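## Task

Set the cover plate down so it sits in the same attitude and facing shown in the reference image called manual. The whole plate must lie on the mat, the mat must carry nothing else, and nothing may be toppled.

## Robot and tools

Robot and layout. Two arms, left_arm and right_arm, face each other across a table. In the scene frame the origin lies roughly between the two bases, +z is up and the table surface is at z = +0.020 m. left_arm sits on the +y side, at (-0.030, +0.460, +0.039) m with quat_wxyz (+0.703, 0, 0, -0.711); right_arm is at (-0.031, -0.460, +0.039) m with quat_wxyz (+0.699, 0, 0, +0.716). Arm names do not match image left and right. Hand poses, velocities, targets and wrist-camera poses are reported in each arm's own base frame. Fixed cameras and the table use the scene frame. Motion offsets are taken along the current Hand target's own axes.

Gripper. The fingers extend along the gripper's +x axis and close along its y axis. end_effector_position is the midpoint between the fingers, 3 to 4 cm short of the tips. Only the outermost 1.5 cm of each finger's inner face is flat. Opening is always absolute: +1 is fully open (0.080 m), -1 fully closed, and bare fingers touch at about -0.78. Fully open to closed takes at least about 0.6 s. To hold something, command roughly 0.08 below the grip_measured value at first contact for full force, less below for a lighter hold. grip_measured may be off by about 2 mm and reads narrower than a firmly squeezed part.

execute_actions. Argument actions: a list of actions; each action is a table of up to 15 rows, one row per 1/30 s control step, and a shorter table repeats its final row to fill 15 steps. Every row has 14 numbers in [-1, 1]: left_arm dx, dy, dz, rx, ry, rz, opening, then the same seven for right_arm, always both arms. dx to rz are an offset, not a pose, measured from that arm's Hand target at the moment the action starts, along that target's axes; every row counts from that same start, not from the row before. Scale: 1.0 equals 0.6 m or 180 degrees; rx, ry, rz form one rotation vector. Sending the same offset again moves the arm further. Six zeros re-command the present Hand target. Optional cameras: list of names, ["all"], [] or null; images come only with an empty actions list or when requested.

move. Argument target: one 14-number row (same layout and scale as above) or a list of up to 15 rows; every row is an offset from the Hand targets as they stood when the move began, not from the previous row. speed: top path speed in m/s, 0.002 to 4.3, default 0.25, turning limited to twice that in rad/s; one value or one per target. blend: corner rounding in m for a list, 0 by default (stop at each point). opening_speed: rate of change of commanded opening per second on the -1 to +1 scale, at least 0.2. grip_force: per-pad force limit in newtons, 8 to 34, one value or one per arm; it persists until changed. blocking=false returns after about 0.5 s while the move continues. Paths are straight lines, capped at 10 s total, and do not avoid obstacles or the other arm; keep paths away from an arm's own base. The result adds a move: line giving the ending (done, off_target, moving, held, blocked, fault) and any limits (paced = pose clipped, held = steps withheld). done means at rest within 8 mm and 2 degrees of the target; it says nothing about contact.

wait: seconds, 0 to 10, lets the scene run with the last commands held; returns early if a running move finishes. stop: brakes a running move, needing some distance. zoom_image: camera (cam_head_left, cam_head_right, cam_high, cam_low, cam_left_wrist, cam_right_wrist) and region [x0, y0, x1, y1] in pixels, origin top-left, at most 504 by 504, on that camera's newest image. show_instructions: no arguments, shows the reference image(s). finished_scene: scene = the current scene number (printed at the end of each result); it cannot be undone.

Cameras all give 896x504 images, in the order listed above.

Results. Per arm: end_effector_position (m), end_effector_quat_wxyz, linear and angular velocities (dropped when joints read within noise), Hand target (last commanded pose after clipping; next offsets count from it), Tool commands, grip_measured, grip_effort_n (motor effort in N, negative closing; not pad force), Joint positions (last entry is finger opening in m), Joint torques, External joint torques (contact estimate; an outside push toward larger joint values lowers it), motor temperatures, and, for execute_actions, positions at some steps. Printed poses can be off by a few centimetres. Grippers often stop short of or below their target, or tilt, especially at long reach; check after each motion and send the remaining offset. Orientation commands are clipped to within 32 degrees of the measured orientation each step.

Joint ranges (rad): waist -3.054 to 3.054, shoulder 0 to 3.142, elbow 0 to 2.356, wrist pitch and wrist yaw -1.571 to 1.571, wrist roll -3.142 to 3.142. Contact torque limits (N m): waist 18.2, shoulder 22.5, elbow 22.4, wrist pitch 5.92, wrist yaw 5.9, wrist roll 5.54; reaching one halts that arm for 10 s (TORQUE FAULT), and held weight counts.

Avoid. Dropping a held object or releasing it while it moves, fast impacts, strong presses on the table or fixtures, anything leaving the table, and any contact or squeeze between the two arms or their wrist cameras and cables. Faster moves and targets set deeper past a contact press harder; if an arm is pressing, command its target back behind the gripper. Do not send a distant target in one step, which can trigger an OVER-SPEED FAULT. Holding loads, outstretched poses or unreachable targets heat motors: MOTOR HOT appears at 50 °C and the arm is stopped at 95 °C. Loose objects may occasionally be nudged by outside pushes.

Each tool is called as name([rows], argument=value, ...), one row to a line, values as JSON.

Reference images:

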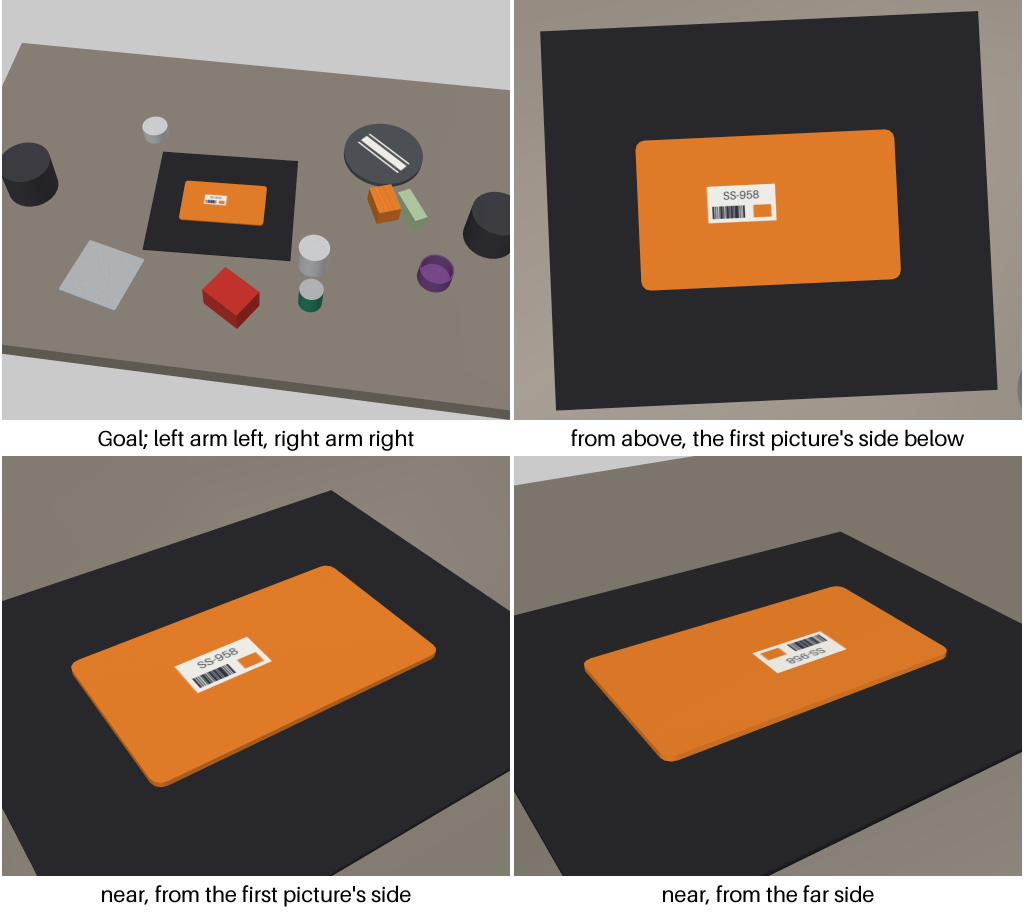

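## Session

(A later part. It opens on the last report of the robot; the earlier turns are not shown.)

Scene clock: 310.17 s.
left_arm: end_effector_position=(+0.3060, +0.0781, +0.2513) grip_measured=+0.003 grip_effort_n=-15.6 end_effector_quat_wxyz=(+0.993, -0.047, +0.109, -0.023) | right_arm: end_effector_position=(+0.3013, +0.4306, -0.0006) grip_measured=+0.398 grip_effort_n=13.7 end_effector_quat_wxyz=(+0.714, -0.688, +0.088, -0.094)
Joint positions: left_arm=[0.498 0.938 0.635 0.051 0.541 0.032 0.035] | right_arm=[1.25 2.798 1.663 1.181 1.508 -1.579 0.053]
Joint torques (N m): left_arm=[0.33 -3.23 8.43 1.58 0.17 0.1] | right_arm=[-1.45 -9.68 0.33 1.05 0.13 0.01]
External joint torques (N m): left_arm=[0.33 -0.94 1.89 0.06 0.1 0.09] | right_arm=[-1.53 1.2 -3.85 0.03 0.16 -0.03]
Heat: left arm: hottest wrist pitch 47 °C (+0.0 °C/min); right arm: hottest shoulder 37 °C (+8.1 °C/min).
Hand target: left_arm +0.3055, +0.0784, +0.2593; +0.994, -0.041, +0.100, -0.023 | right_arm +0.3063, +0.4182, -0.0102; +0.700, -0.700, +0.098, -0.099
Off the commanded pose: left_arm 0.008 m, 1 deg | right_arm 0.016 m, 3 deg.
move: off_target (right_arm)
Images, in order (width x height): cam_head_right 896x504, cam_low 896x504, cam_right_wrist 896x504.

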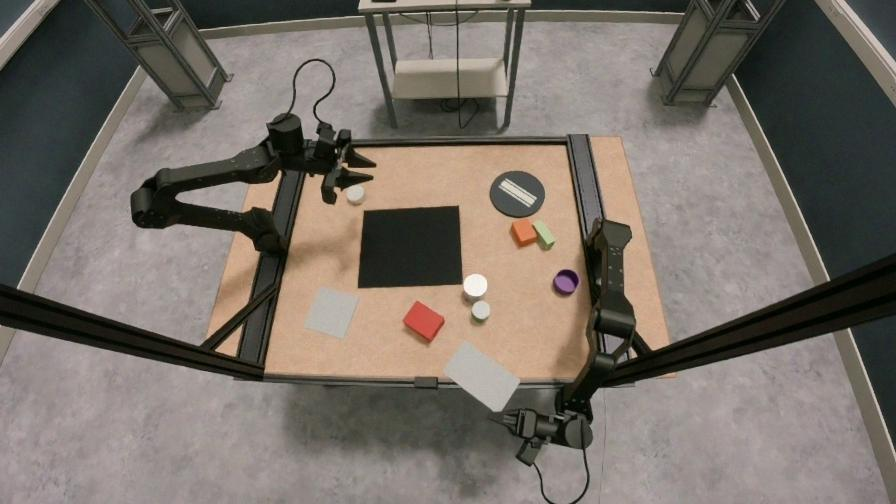

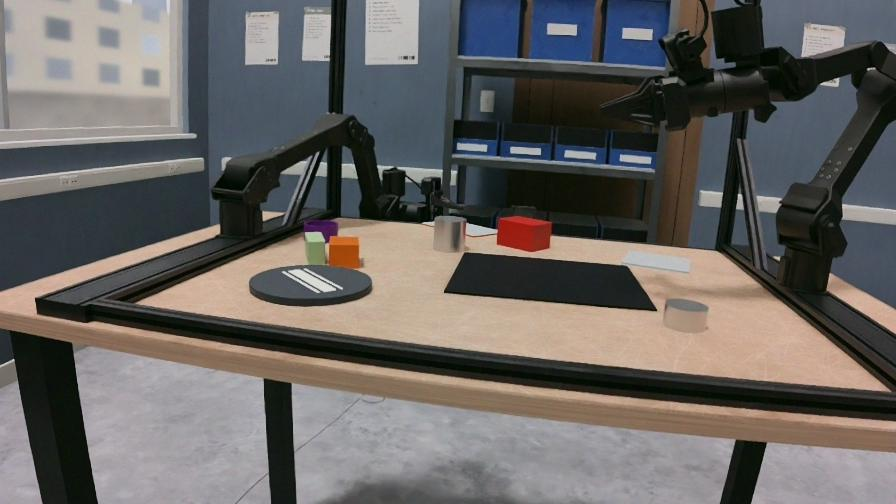

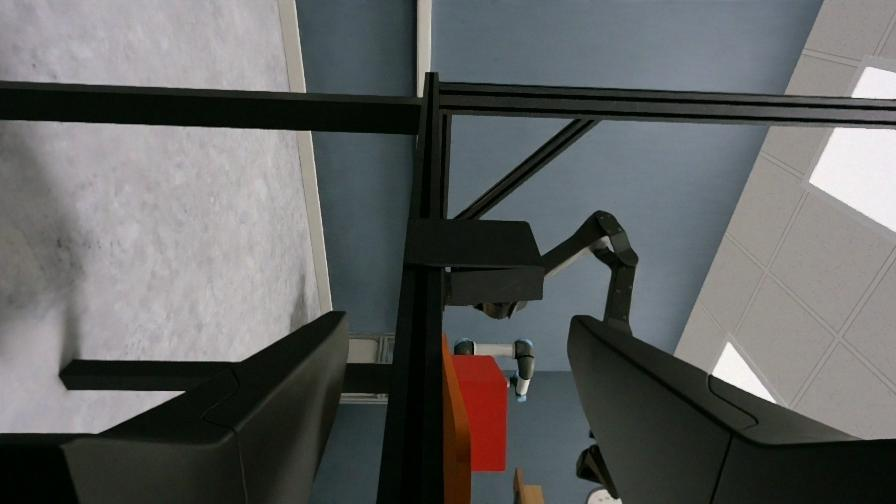

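move([
  [0,0,0,0,0,0,0,0,-0.03,0.005,0,0,0.083,0.4],
  [0,0,0,0,0,0,0,-0.0045,-0.02,-0.0203,0,0,0.083,0.4],
], speed=0.08, cameras=["cam_head_right","cam_right_wrist","cam_low"])

zoom_image(camera="cam_head_right", region=[400, 300, 660, 500])

Scene clock: 318.80 s.
left_arm: end_effector_position=(+0.3060, +0.0781, +0.2513) grip_measured=+0.003 grip_effort_n=-15.6 end_effector_quat_wxyz=(+0.993, -0.047, +0.109, -0.023) | right_arm: end_effector_position=(+0.2999, +0.4049, -0.0100) grip_measured=+0.398 grip_effort_n=14.2 end_effector_quat_wxyz=(+0.699, -0.689, +0.192, -0.007)
Joint positions: left_arm=[0.498 0.938 0.635 0.051 0.541 0.032 0.035] | right_arm=[1.225 2.624 1.799 -0.533 1.303 -0.245 0.053]
Joint torques (N m): left_arm=[0.3 -3.27 8.47 1.57 0.16 0.1] | right_arm=[0.21 -12.95 4.06 0.56 0.54 0]
External joint torques (N m): left_arm=[0.29 -1 1.96 0.07 0.09 0.09] | right_arm=[0.21 -1.95 -0.71 0.01 -0.01 -0.04]
Heat: left arm: hottest wrist pitch 48 °C (+1.0 °C/min); right arm: hottest shoulder 38 °C (+8.0 °C/min).
Hand target: left_arm +0.3055, +0.0784, +0.2593; +0.994, -0.041, +0.100, -0.023 | right_arm +0.3003, +0.4071, +0.0017; +0.707, -0.682, +0.188, -0.007
Off the commanded pose: left_arm 0.008 m, 1 deg | right_arm 0.012 m, 1 deg.
move: off_target (right_arm)
Images, in order (width x height): cam_head_right 896x504, cam_low 896x504, cam_right_wrist 896x504.

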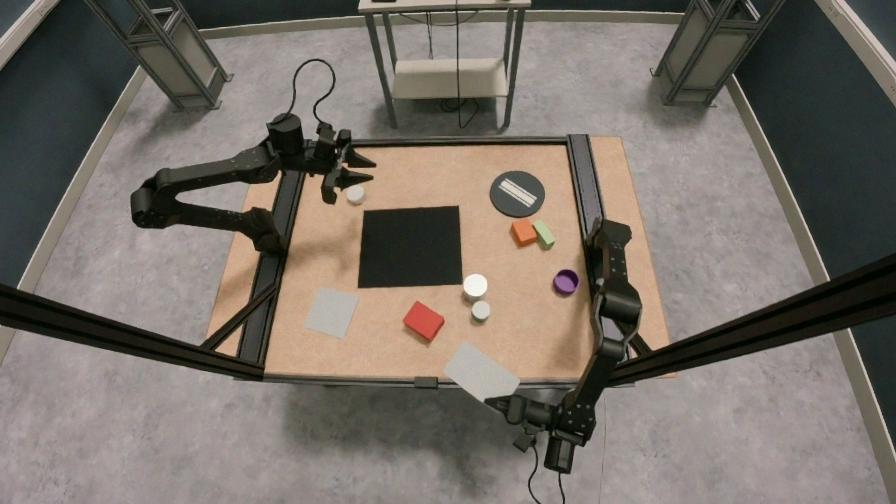

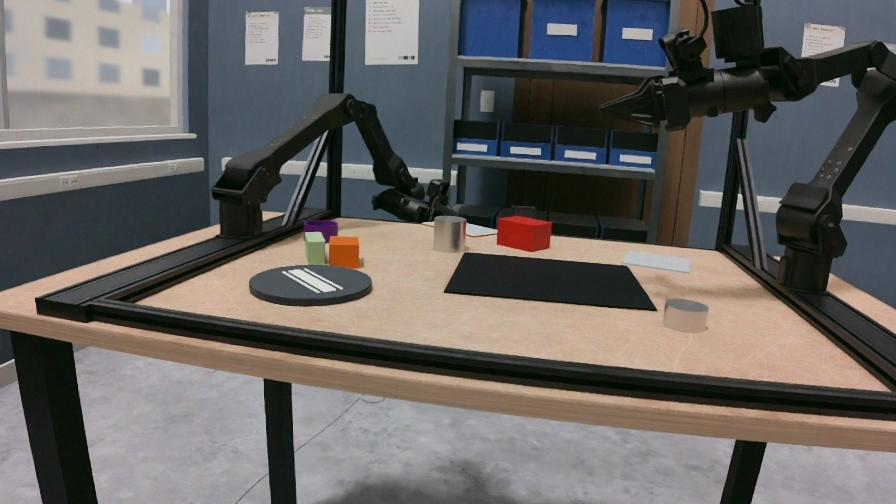

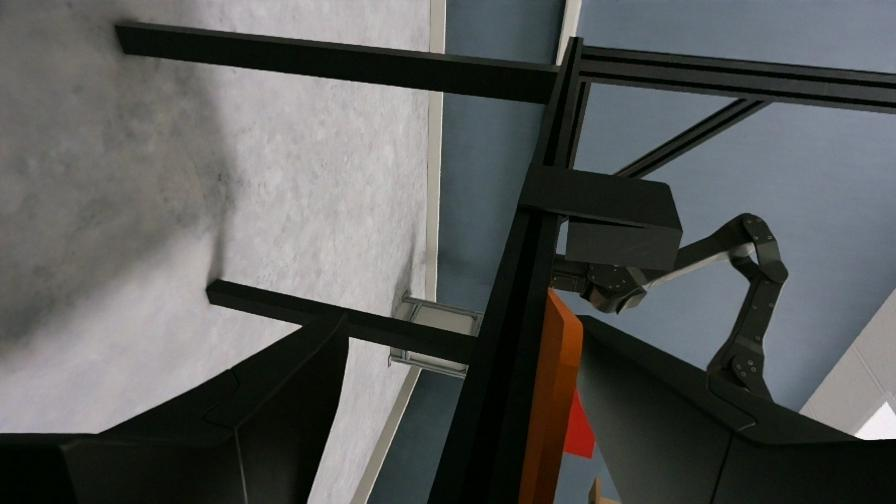

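Scaled by 1.938 from the camera's 896x504 image, which has a finer 1280x720 frame.

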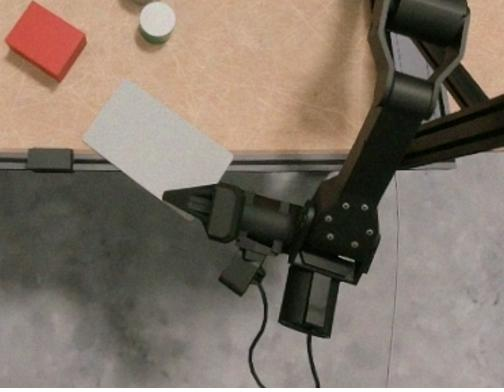

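move([
  [0,0,0,0,0,0,0,-0.005,-0.033,0,0,0,0,0.4],
  [0,0,0,0,0,0,0,-0.005,-0.033,0,0,0,0,-0.77],
], speed=0.06, opening_speed=0.6, cameras=["cam_head_right","cam_right_wrist","cam_low"])

zoom_image(camera="cam_head_right", region=[400, 300, 660, 500])

Scene clock: 329.93 s.
left_arm: end_effector_position=(+0.3060, +0.0781, +0.2513) grip_measured=+0.003 grip_effort_n=-15.6 end_effector_quat_wxyz=(+0.993, -0.047, +0.109, -0.023) | right_arm: end_effector_position=(+0.3014, +0.4061, +0.0212) grip_measured=-0.720 grip_effort_n=-83.5 end_effector_quat_wxyz=(+0.703, -0.687, +0.182, -0.016)
Joint positions: left_arm=[0.498 0.938 0.635 0.051 0.541 0.032 0.035] | right_arm=[1.225 2.559 1.793 -0.556 1.327 -0.266 0.003]
Joint torques (N m): left_arm=[0.27 -3.26 8.44 1.58 0.19 0.1] | right_arm=[-0.25 -11.08 4.77 0.41 -0.45 0.12]
External joint torques (N m): left_arm=[0.26 -0.99 1.89 0.06 0.12 0.09] | right_arm=[-0.41 -0.09 -0.21 -0.18 -1 0.07]
Motor temperatures (°C): left_arm=[28 33 45 48 34 35] | right_arm=[27 43 37 34 30 33]
Heat: left arm: hottest wrist pitch 48 °C (+1.0 °C/min); right arm: hottest shoulder 43 °C (+13.0 °C/min).
Hand target: left_arm +0.3055, +0.0784, +0.2593; +0.994, -0.041, +0.100, -0.023 | right_arm +0.3025, +0.4066, +0.0216; +0.707, -0.682, +0.188, -0.007
Off the commanded pose: left_arm 0.008 m, 1 deg | right_arm 0.001 m, 2 deg.
move: done; target 2's new opening was sent with right_arm's hand 0.011 m and 1 deg from that target
Images, in order (width x height): cam_head_right 896x504, cam_low 896x504, cam_right_wrist 896x504.

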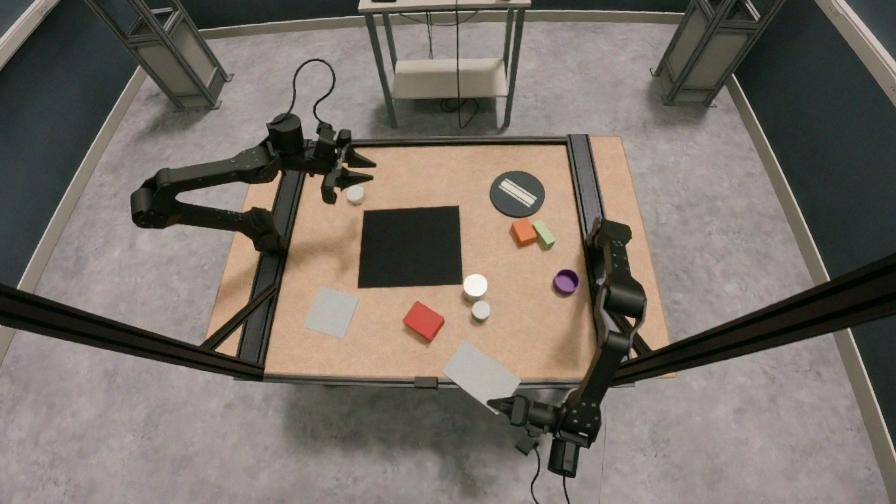

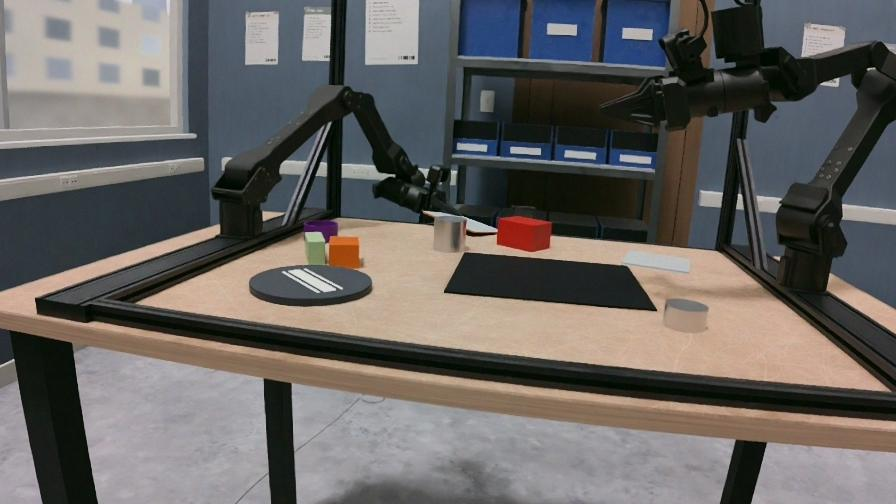

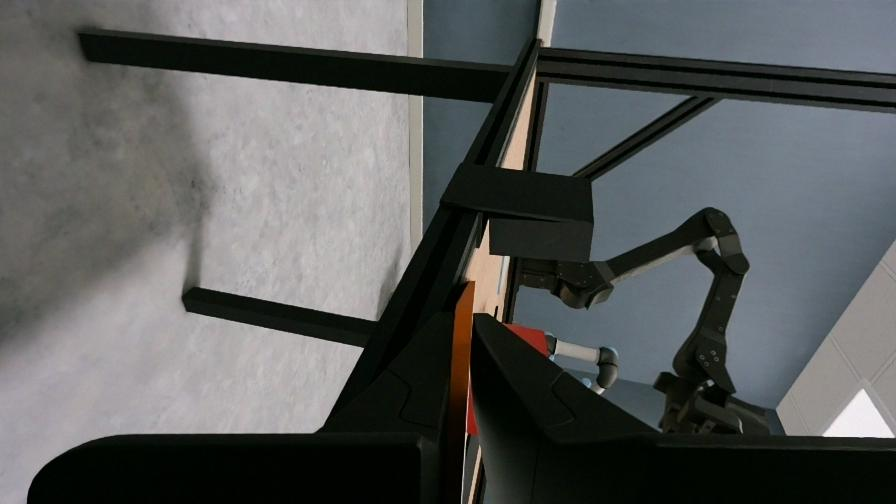

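Scaled by 1.938 from the camera's 896x504 image, which has a finer 1280x720 frame.

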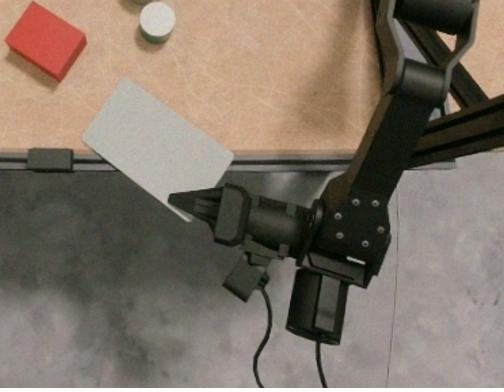

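move([
  [0,0,0,0,0,0,0,-0.064,-0.242,0,0,0,0,-0.78],
  [0,0,0,0,0,0,0,0.062,-0.461,-0.273,0,0,0,-0.78],
], speed=[0.1,0.15], cameras=["all"])

zoom_image(camera="cam_low", region=[360, 100, 660, 270])

Scene clock: 339.33 s.
left_arm: end_effector_position=(+0.3060, +0.0781, +0.2513) grip_measured=+0.003 grip_effort_n=-15.6 end_effector_quat_wxyz=(+0.993, -0.047, +0.109, -0.023) | right_arm: end_effector_position=(+0.3628, +0.2235, +0.2635) grip_measured=-0.744 grip_effort_n=-83.5 end_effector_quat_wxyz=(+0.696, -0.690, +0.198, +0.004)
Joint positions: left_arm=[0.498 0.938 0.635 0.051 0.541 0.032 0.035] | right_arm=[0.866 1.645 1.319 -0.294 1.066 -1.044 0.002]
Joint torques (N m): left_arm=[0.32 -3.23 8.45 1.56 0.15 0.09] | right_arm=[0.2 -9.64 7.08 1.84 0.74 -0.19]
External joint torques (N m): left_arm=[0.34 -0.93 1.88 0.04 0.07 0.08] | right_arm=[0.15 -2.89 0.89 0.63 0.45 -0.23]
Heat: left arm: hottest wrist pitch 48 °C (+1.0 °C/min); right arm: hottest shoulder 47 °C (+15.2 °C/min). Heating fast: the right arm's shoulder motor: a push or a pull is the cause, and it goes on while you think. Ease it with your next call, before anything else.
Hand target: left_arm +0.3055, +0.0784, +0.2593; +0.994, -0.041, +0.100, -0.023 | right_arm +0.3602, +0.2195, +0.2794; +0.707, -0.682, +0.188, -0.007
Off the commanded pose: left_arm 0.008 m, 1 deg | right_arm 0.017 m, 2 deg.
move: off_target (right_arm)

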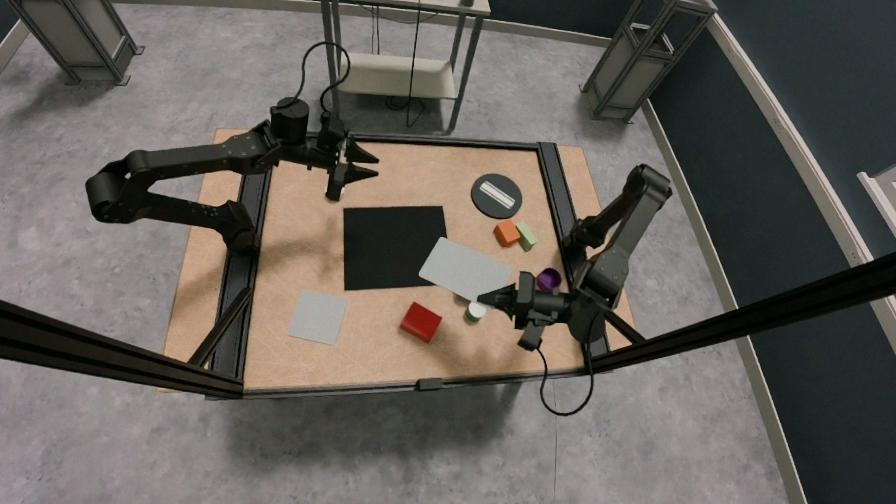

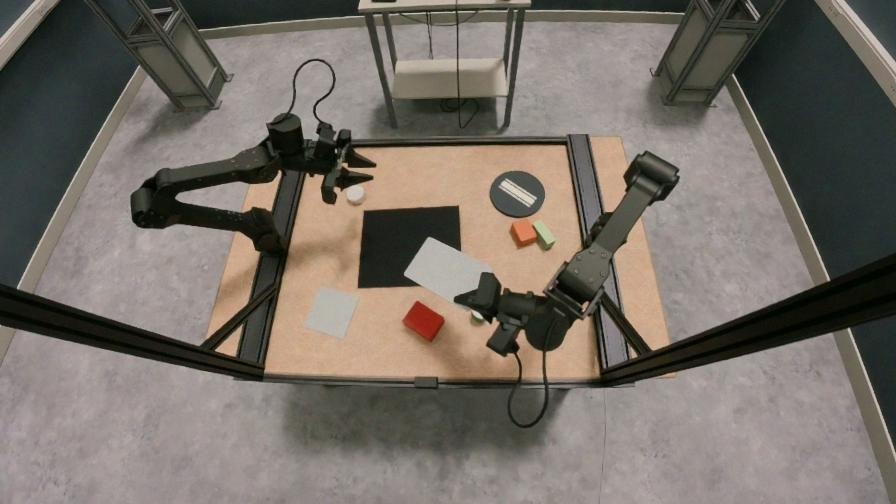

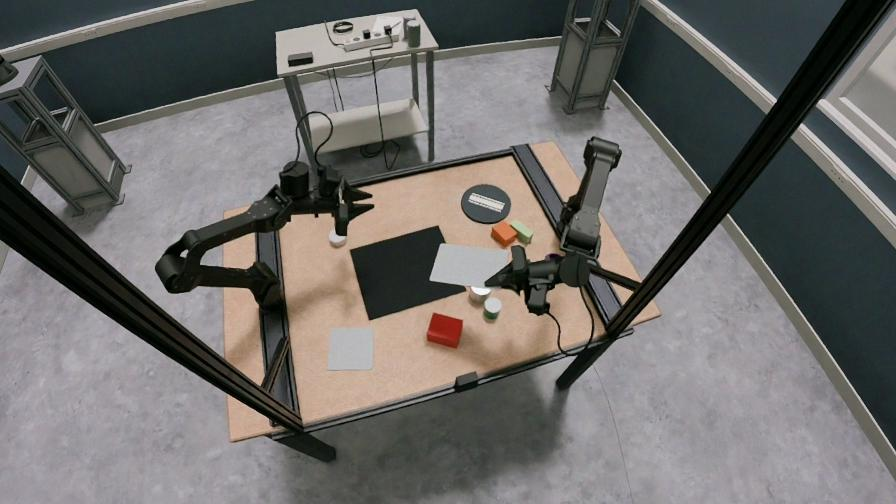

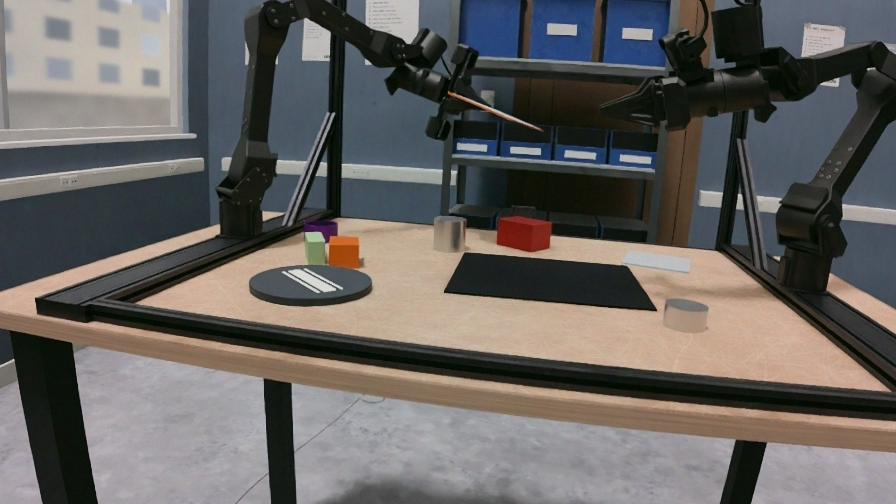

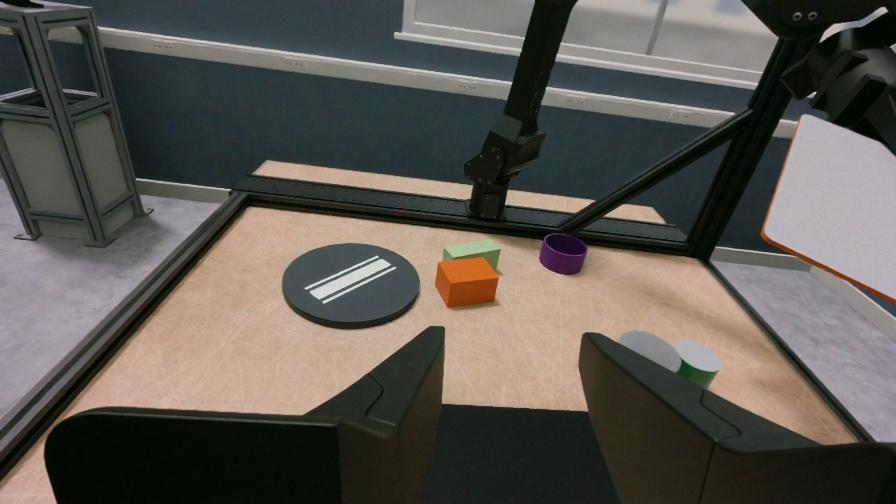

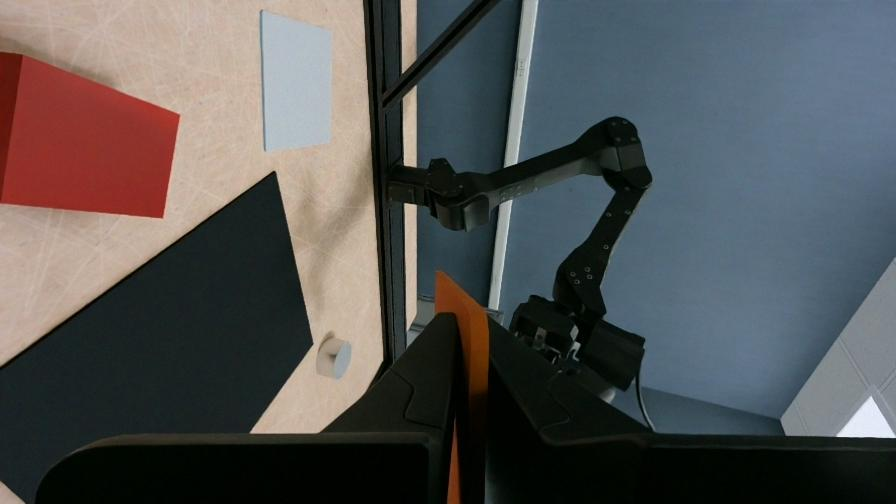

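Scaled by 1.680 from the camera's 896x504 image, which has a finer 1280x720 frame.

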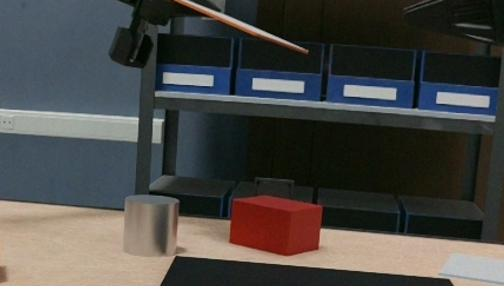

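move([
  [0,0,0,0,0,0,0,0,0,0,0.5,0,0,-0.78],
  [0,0,0,0,0,0,0,0,0,0,0.99,0,0,-0.78],
], speed=0.4, cameras=["cam_head_right","cam_low","cam_right_wrist","cam_left_wrist"])

zoom_image(camera="cam_head_right", region=[360, 200, 600, 360])

zoom_image(camera="cam_low", region=[360, 40, 660, 210])

Scene clock: 350.30 s.
left_arm: end_effector_position=(+0.3060, +0.0781, +0.2513) grip_measured=+0.003 grip_effort_n=-15.6 end_effector_quat_wxyz=(+0.993, -0.047, +0.109, -0.023) | right_arm: end_effector_position=(+0.3620, +0.2226, +0.2593) grip_measured=-0.744 grip_effort_n=-83.5 end_effector_quat_wxyz=(+0.710, +0.675, +0.011, -0.200)
Joint positions: left_arm=[0.498 0.938 0.635 0.051 0.541 0.032 0.035] | right_arm=[0.866 1.645 1.307 -0.294 1.066 2.047 0.002]
Joint torques (N m): left_arm=[0.27 -3.21 8.48 1.56 0.18 0.09] | right_arm=[0.1 -9.71 8.13 1.86 0.74 0.28]
External joint torques (N m): left_arm=[0.29 -0.92 1.93 0.05 0.09 0.08] | right_arm=[0.13 -3.12 2.07 0.74 0.43 0.32]
Motor temperatures (°C): left_arm=[28 33 45 48 34 35] | right_arm=[26 49 38 36 31 33]
Heat: left arm: hottest wrist pitch 48 °C (+1.0 °C/min); right arm: hottest shoulder 49 °C (+14.2 °C/min).
Hand target: left_arm +0.3055, +0.0784, +0.2593; +0.994, -0.041, +0.100, -0.023 | right_arm +0.3602, +0.2195, +0.2794; +0.693, +0.696, -0.004, -0.189
Off the commanded pose: left_arm 0.008 m, 1 deg | right_arm 0.020 m, 4 deg.
move: off_target (right_arm)
Images, in order (width x height): cam_head_right 896x504, cam_low 896x504, cam_left_wrist 896x504, cam_right_wrist 896x504.

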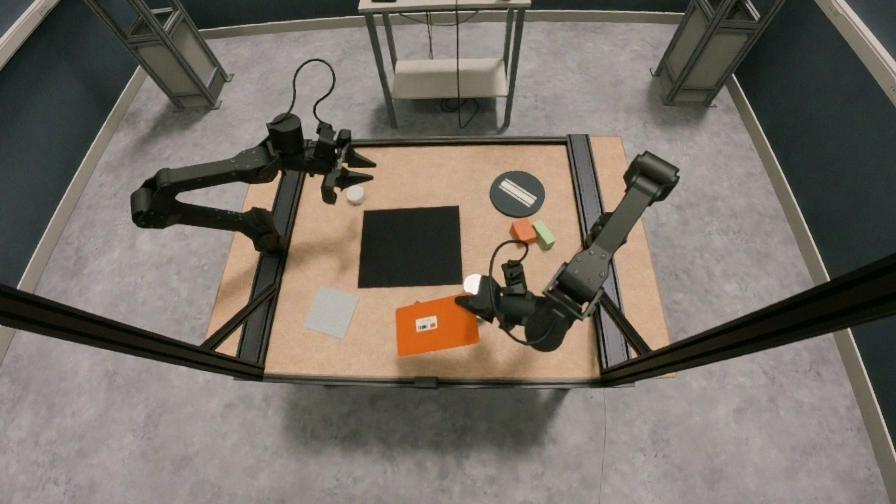

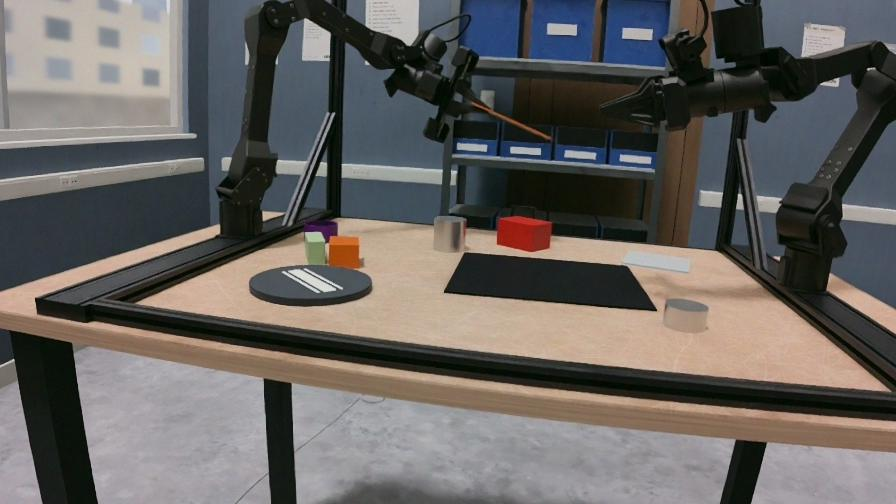

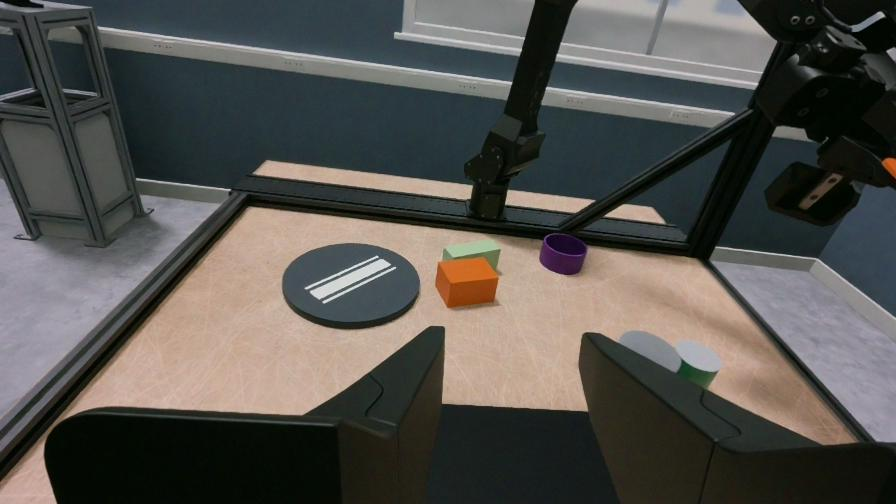

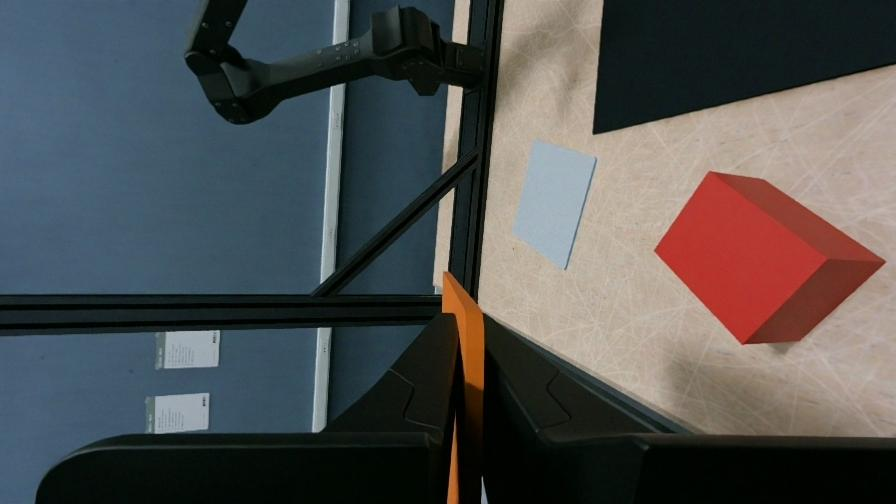

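Scaled by 2.100 from the camera's 896x504 image, which has a finer 1280x720 frame.

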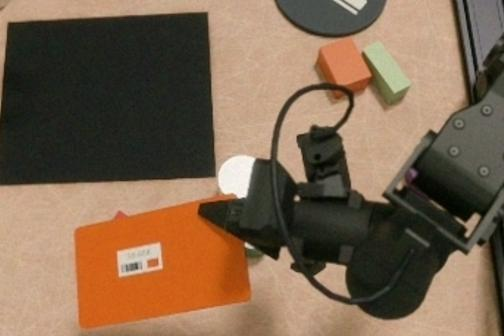

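Scaled by 1.680 from the camera's 896x504 image, which has a finer 1280x720 frame.

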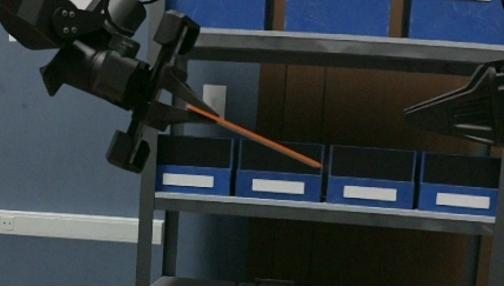

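move(target=[-0.2,0.05,0.05,0,0,0,0,0.263,-0.081,0.398,0.027,-0.040,-0.084,-0.78], speed=0.15, cameras=["cam_head_right","cam_low","cam_high"])

zoom_image(camera="cam_head_right", region=[330, 150, 590, 340])

zoom_image(camera="cam_low", region=[360, 90, 700, 330])

Scene clock: 376.80 s.
left_arm: end_effector_position=(+0.1954, +0.1169, +0.3052) grip_measured=+0.003 grip_effort_n=-15.6 end_effector_quat_wxyz=(+0.993, -0.047, +0.103, -0.023) | right_arm: end_effector_position=(+0.4219, -0.0505, +0.1786) grip_measured=-0.744 grip_effort_n=-83.5 end_effector_quat_wxyz=(+0.630, +0.695, +0.056, -0.341)
Joint positions: left_arm=[1.202 0.811 0.887 -0.667 1.2 0.46 0.035] | right_arm=[0.008 1.53 1.02 -0.113 0.367 1.791 0.002]
Joint torques (N m): left_arm=[0.29 -0.85 7.85 1.18 0.49 0.13] | right_arm=[0 -6.42 10.4 2.55 0.17 0.1]
External joint torques (N m): left_arm=[0.29 0.09 1.99 0.05 0.18 0.12] | right_arm=[-0.01 -0.65 4.34 1.22 0.02 0.14]
Motor temperatures (°C): left_arm=[27 32 45 48 34 35] | right_arm=[26 49 41 41 31 33]
Heat: left arm: hottest wrist pitch 48 °C (+1.0 °C/min); right arm: hottest shoulder 49 °C (+12.0 °C/min). Fold the right arm in close to its base, or ease its load, before you think long.
Hand target: left_arm +0.1952, +0.1171, +0.3097; +0.994, -0.040, +0.100, -0.023 | right_arm +0.4304, -0.0505, +0.1991; +0.630, +0.706, +0.036, -0.321
Off the commanded pose: left_arm 0.004 m, 1 deg | right_arm 0.022 m, 3 deg.
MOTOR HOT: joint 2 (shoulder) of the right arm reports 49 °C; the controller stops that arm at 95 °C. To cool a motor, set the load down, stop pushing, or move to a pose that needs little force.
move: off_target (right_arm)
Images, in order (width x height): cam_head_right 896x504, cam_high 896x504, cam_low 896x504.

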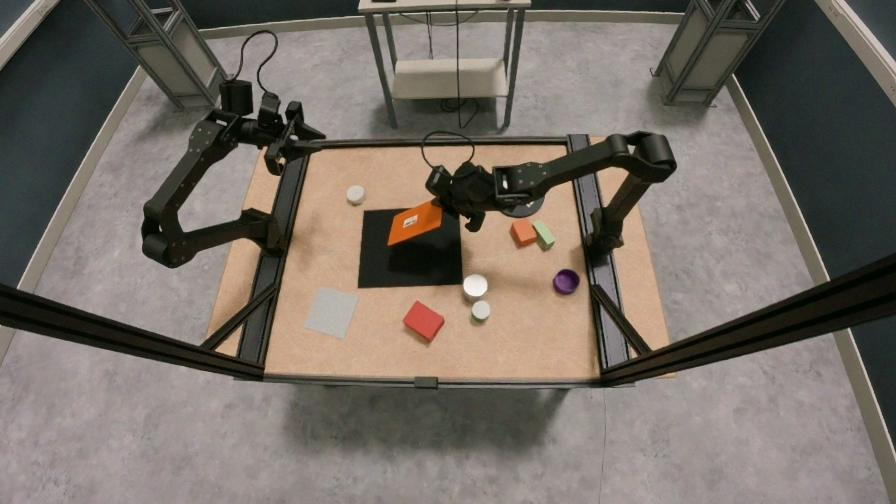

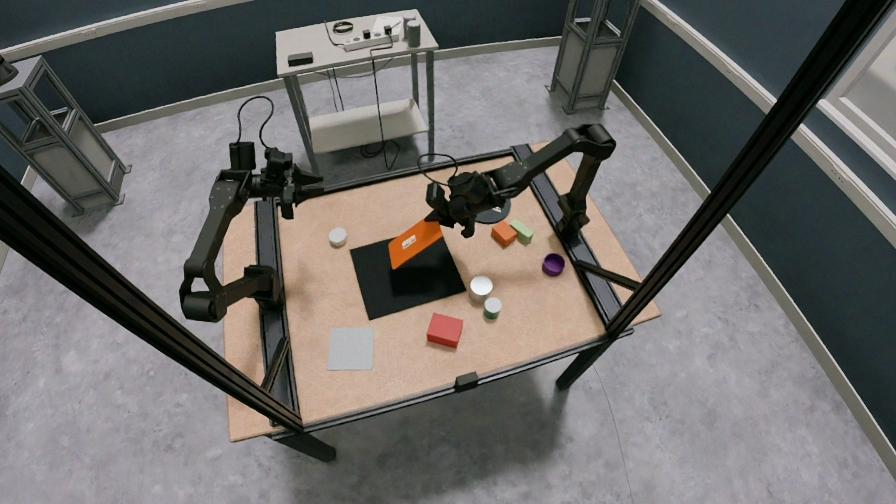

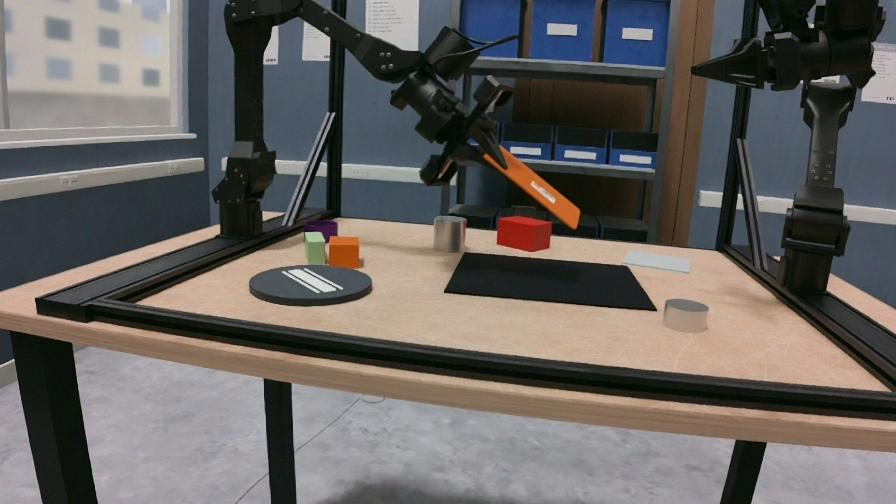

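Scaled by 1.938 from the camera's 896x504 image, which has a finer 1280x720 frame.

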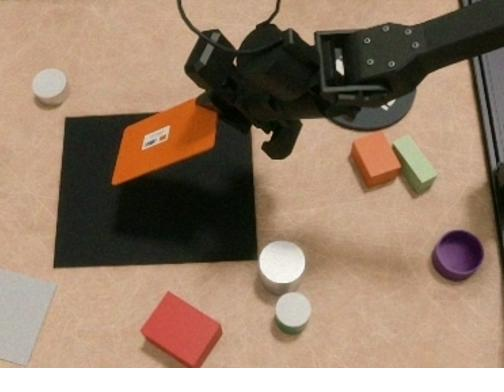

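Scaled by 1.482 from the camera's 896x504 image, which has a finer 1280x720 frame.

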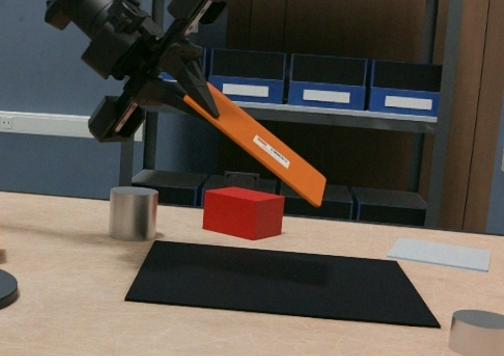

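move(target=[0,0,0,0,0,0,0,0.083,-0.144,0,0,0,0.056,-0.78], speed=0.12, cameras=["cam_head_right","cam_low"])

zoom_image(camera="cam_head_right", region=[330, 180, 530, 320])

zoom_image(camera="cam_low", region=[360, 90, 700, 330])

Scene clock: 385.47 s.
left_arm: end_effector_position=(+0.1954, +0.1170, +0.3051) grip_measured=+0.003 grip_effort_n=-15.6 end_effector_quat_wxyz=(+0.993, -0.047, +0.103, -0.023) | right_arm: end_effector_position=(+0.4255, -0.0509, +0.0883) grip_measured=-0.744 grip_effort_n=-83.5 end_effector_quat_wxyz=(+0.657, +0.701, -0.011, -0.277)
Joint positions: left_arm=[1.203 0.811 0.887 -0.667 1.2 0.46 0.035] | right_arm=[0.021 1.765 0.669 0.678 0.408 1.727 0.002]
Joint torques (N m): left_arm=[0.29 -0.85 7.88 1.16 0.5 0.12] | right_arm=[0.43 -6.57 6.1 2.8 0.39 0.13]
External joint torques (N m): left_arm=[0.3 0.09 2 0.02 0.18 0.11] | right_arm=[0.42 -0.46 1.38 1.36 0.28 0.17]
Heat: left arm: hottest wrist pitch 47 °C (-1.0 °C/min); right arm: hottest shoulder 45 °C (+5.0 °C/min).
Hand target: left_arm +0.1952, +0.1171, +0.3097; +0.994, -0.041, +0.100, -0.023 | right_arm +0.4305, -0.0504, +0.0994; +0.656, +0.707, -0.026, -0.264
Off the commanded pose: left_arm 0.005 m, 1 deg | right_arm 0.012 m, 2 deg.
MOTOR HOT: cleared for the motors of the right arm.
move: off_target (right_arm)
Images, in order (width x height): cam_head_right 896x504, cam_low 896x504.

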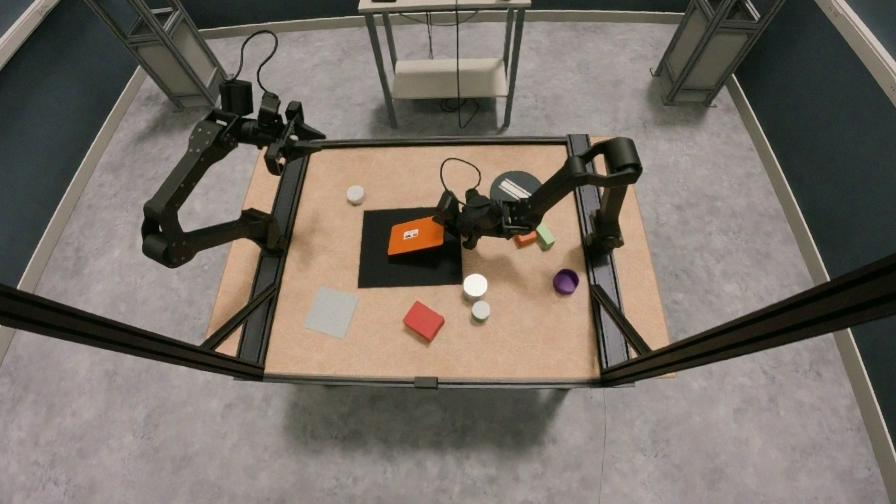

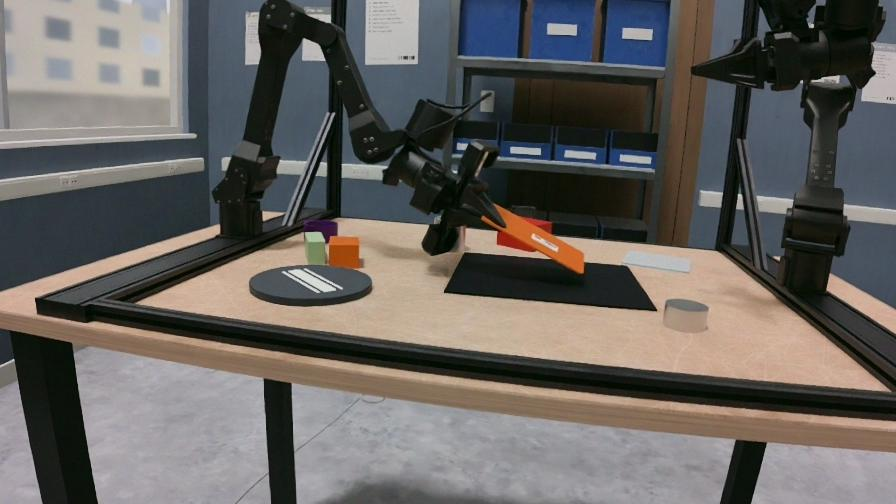

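Scaled by 2.520 from the camera's 896x504 image, which has a finer 1280x720 frame.

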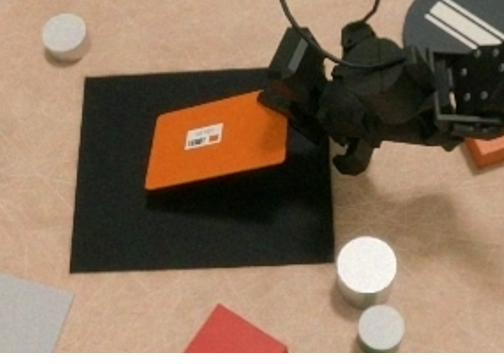

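Scaled by 1.482 from the camera's 896x504 image, which has a finer 1280x720 frame.

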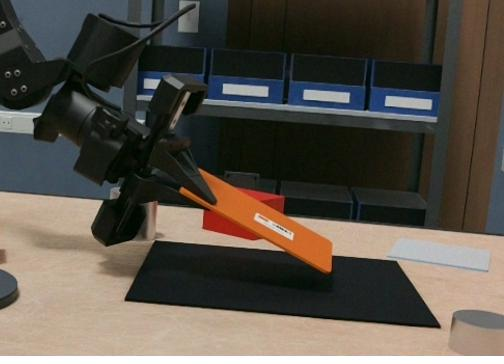

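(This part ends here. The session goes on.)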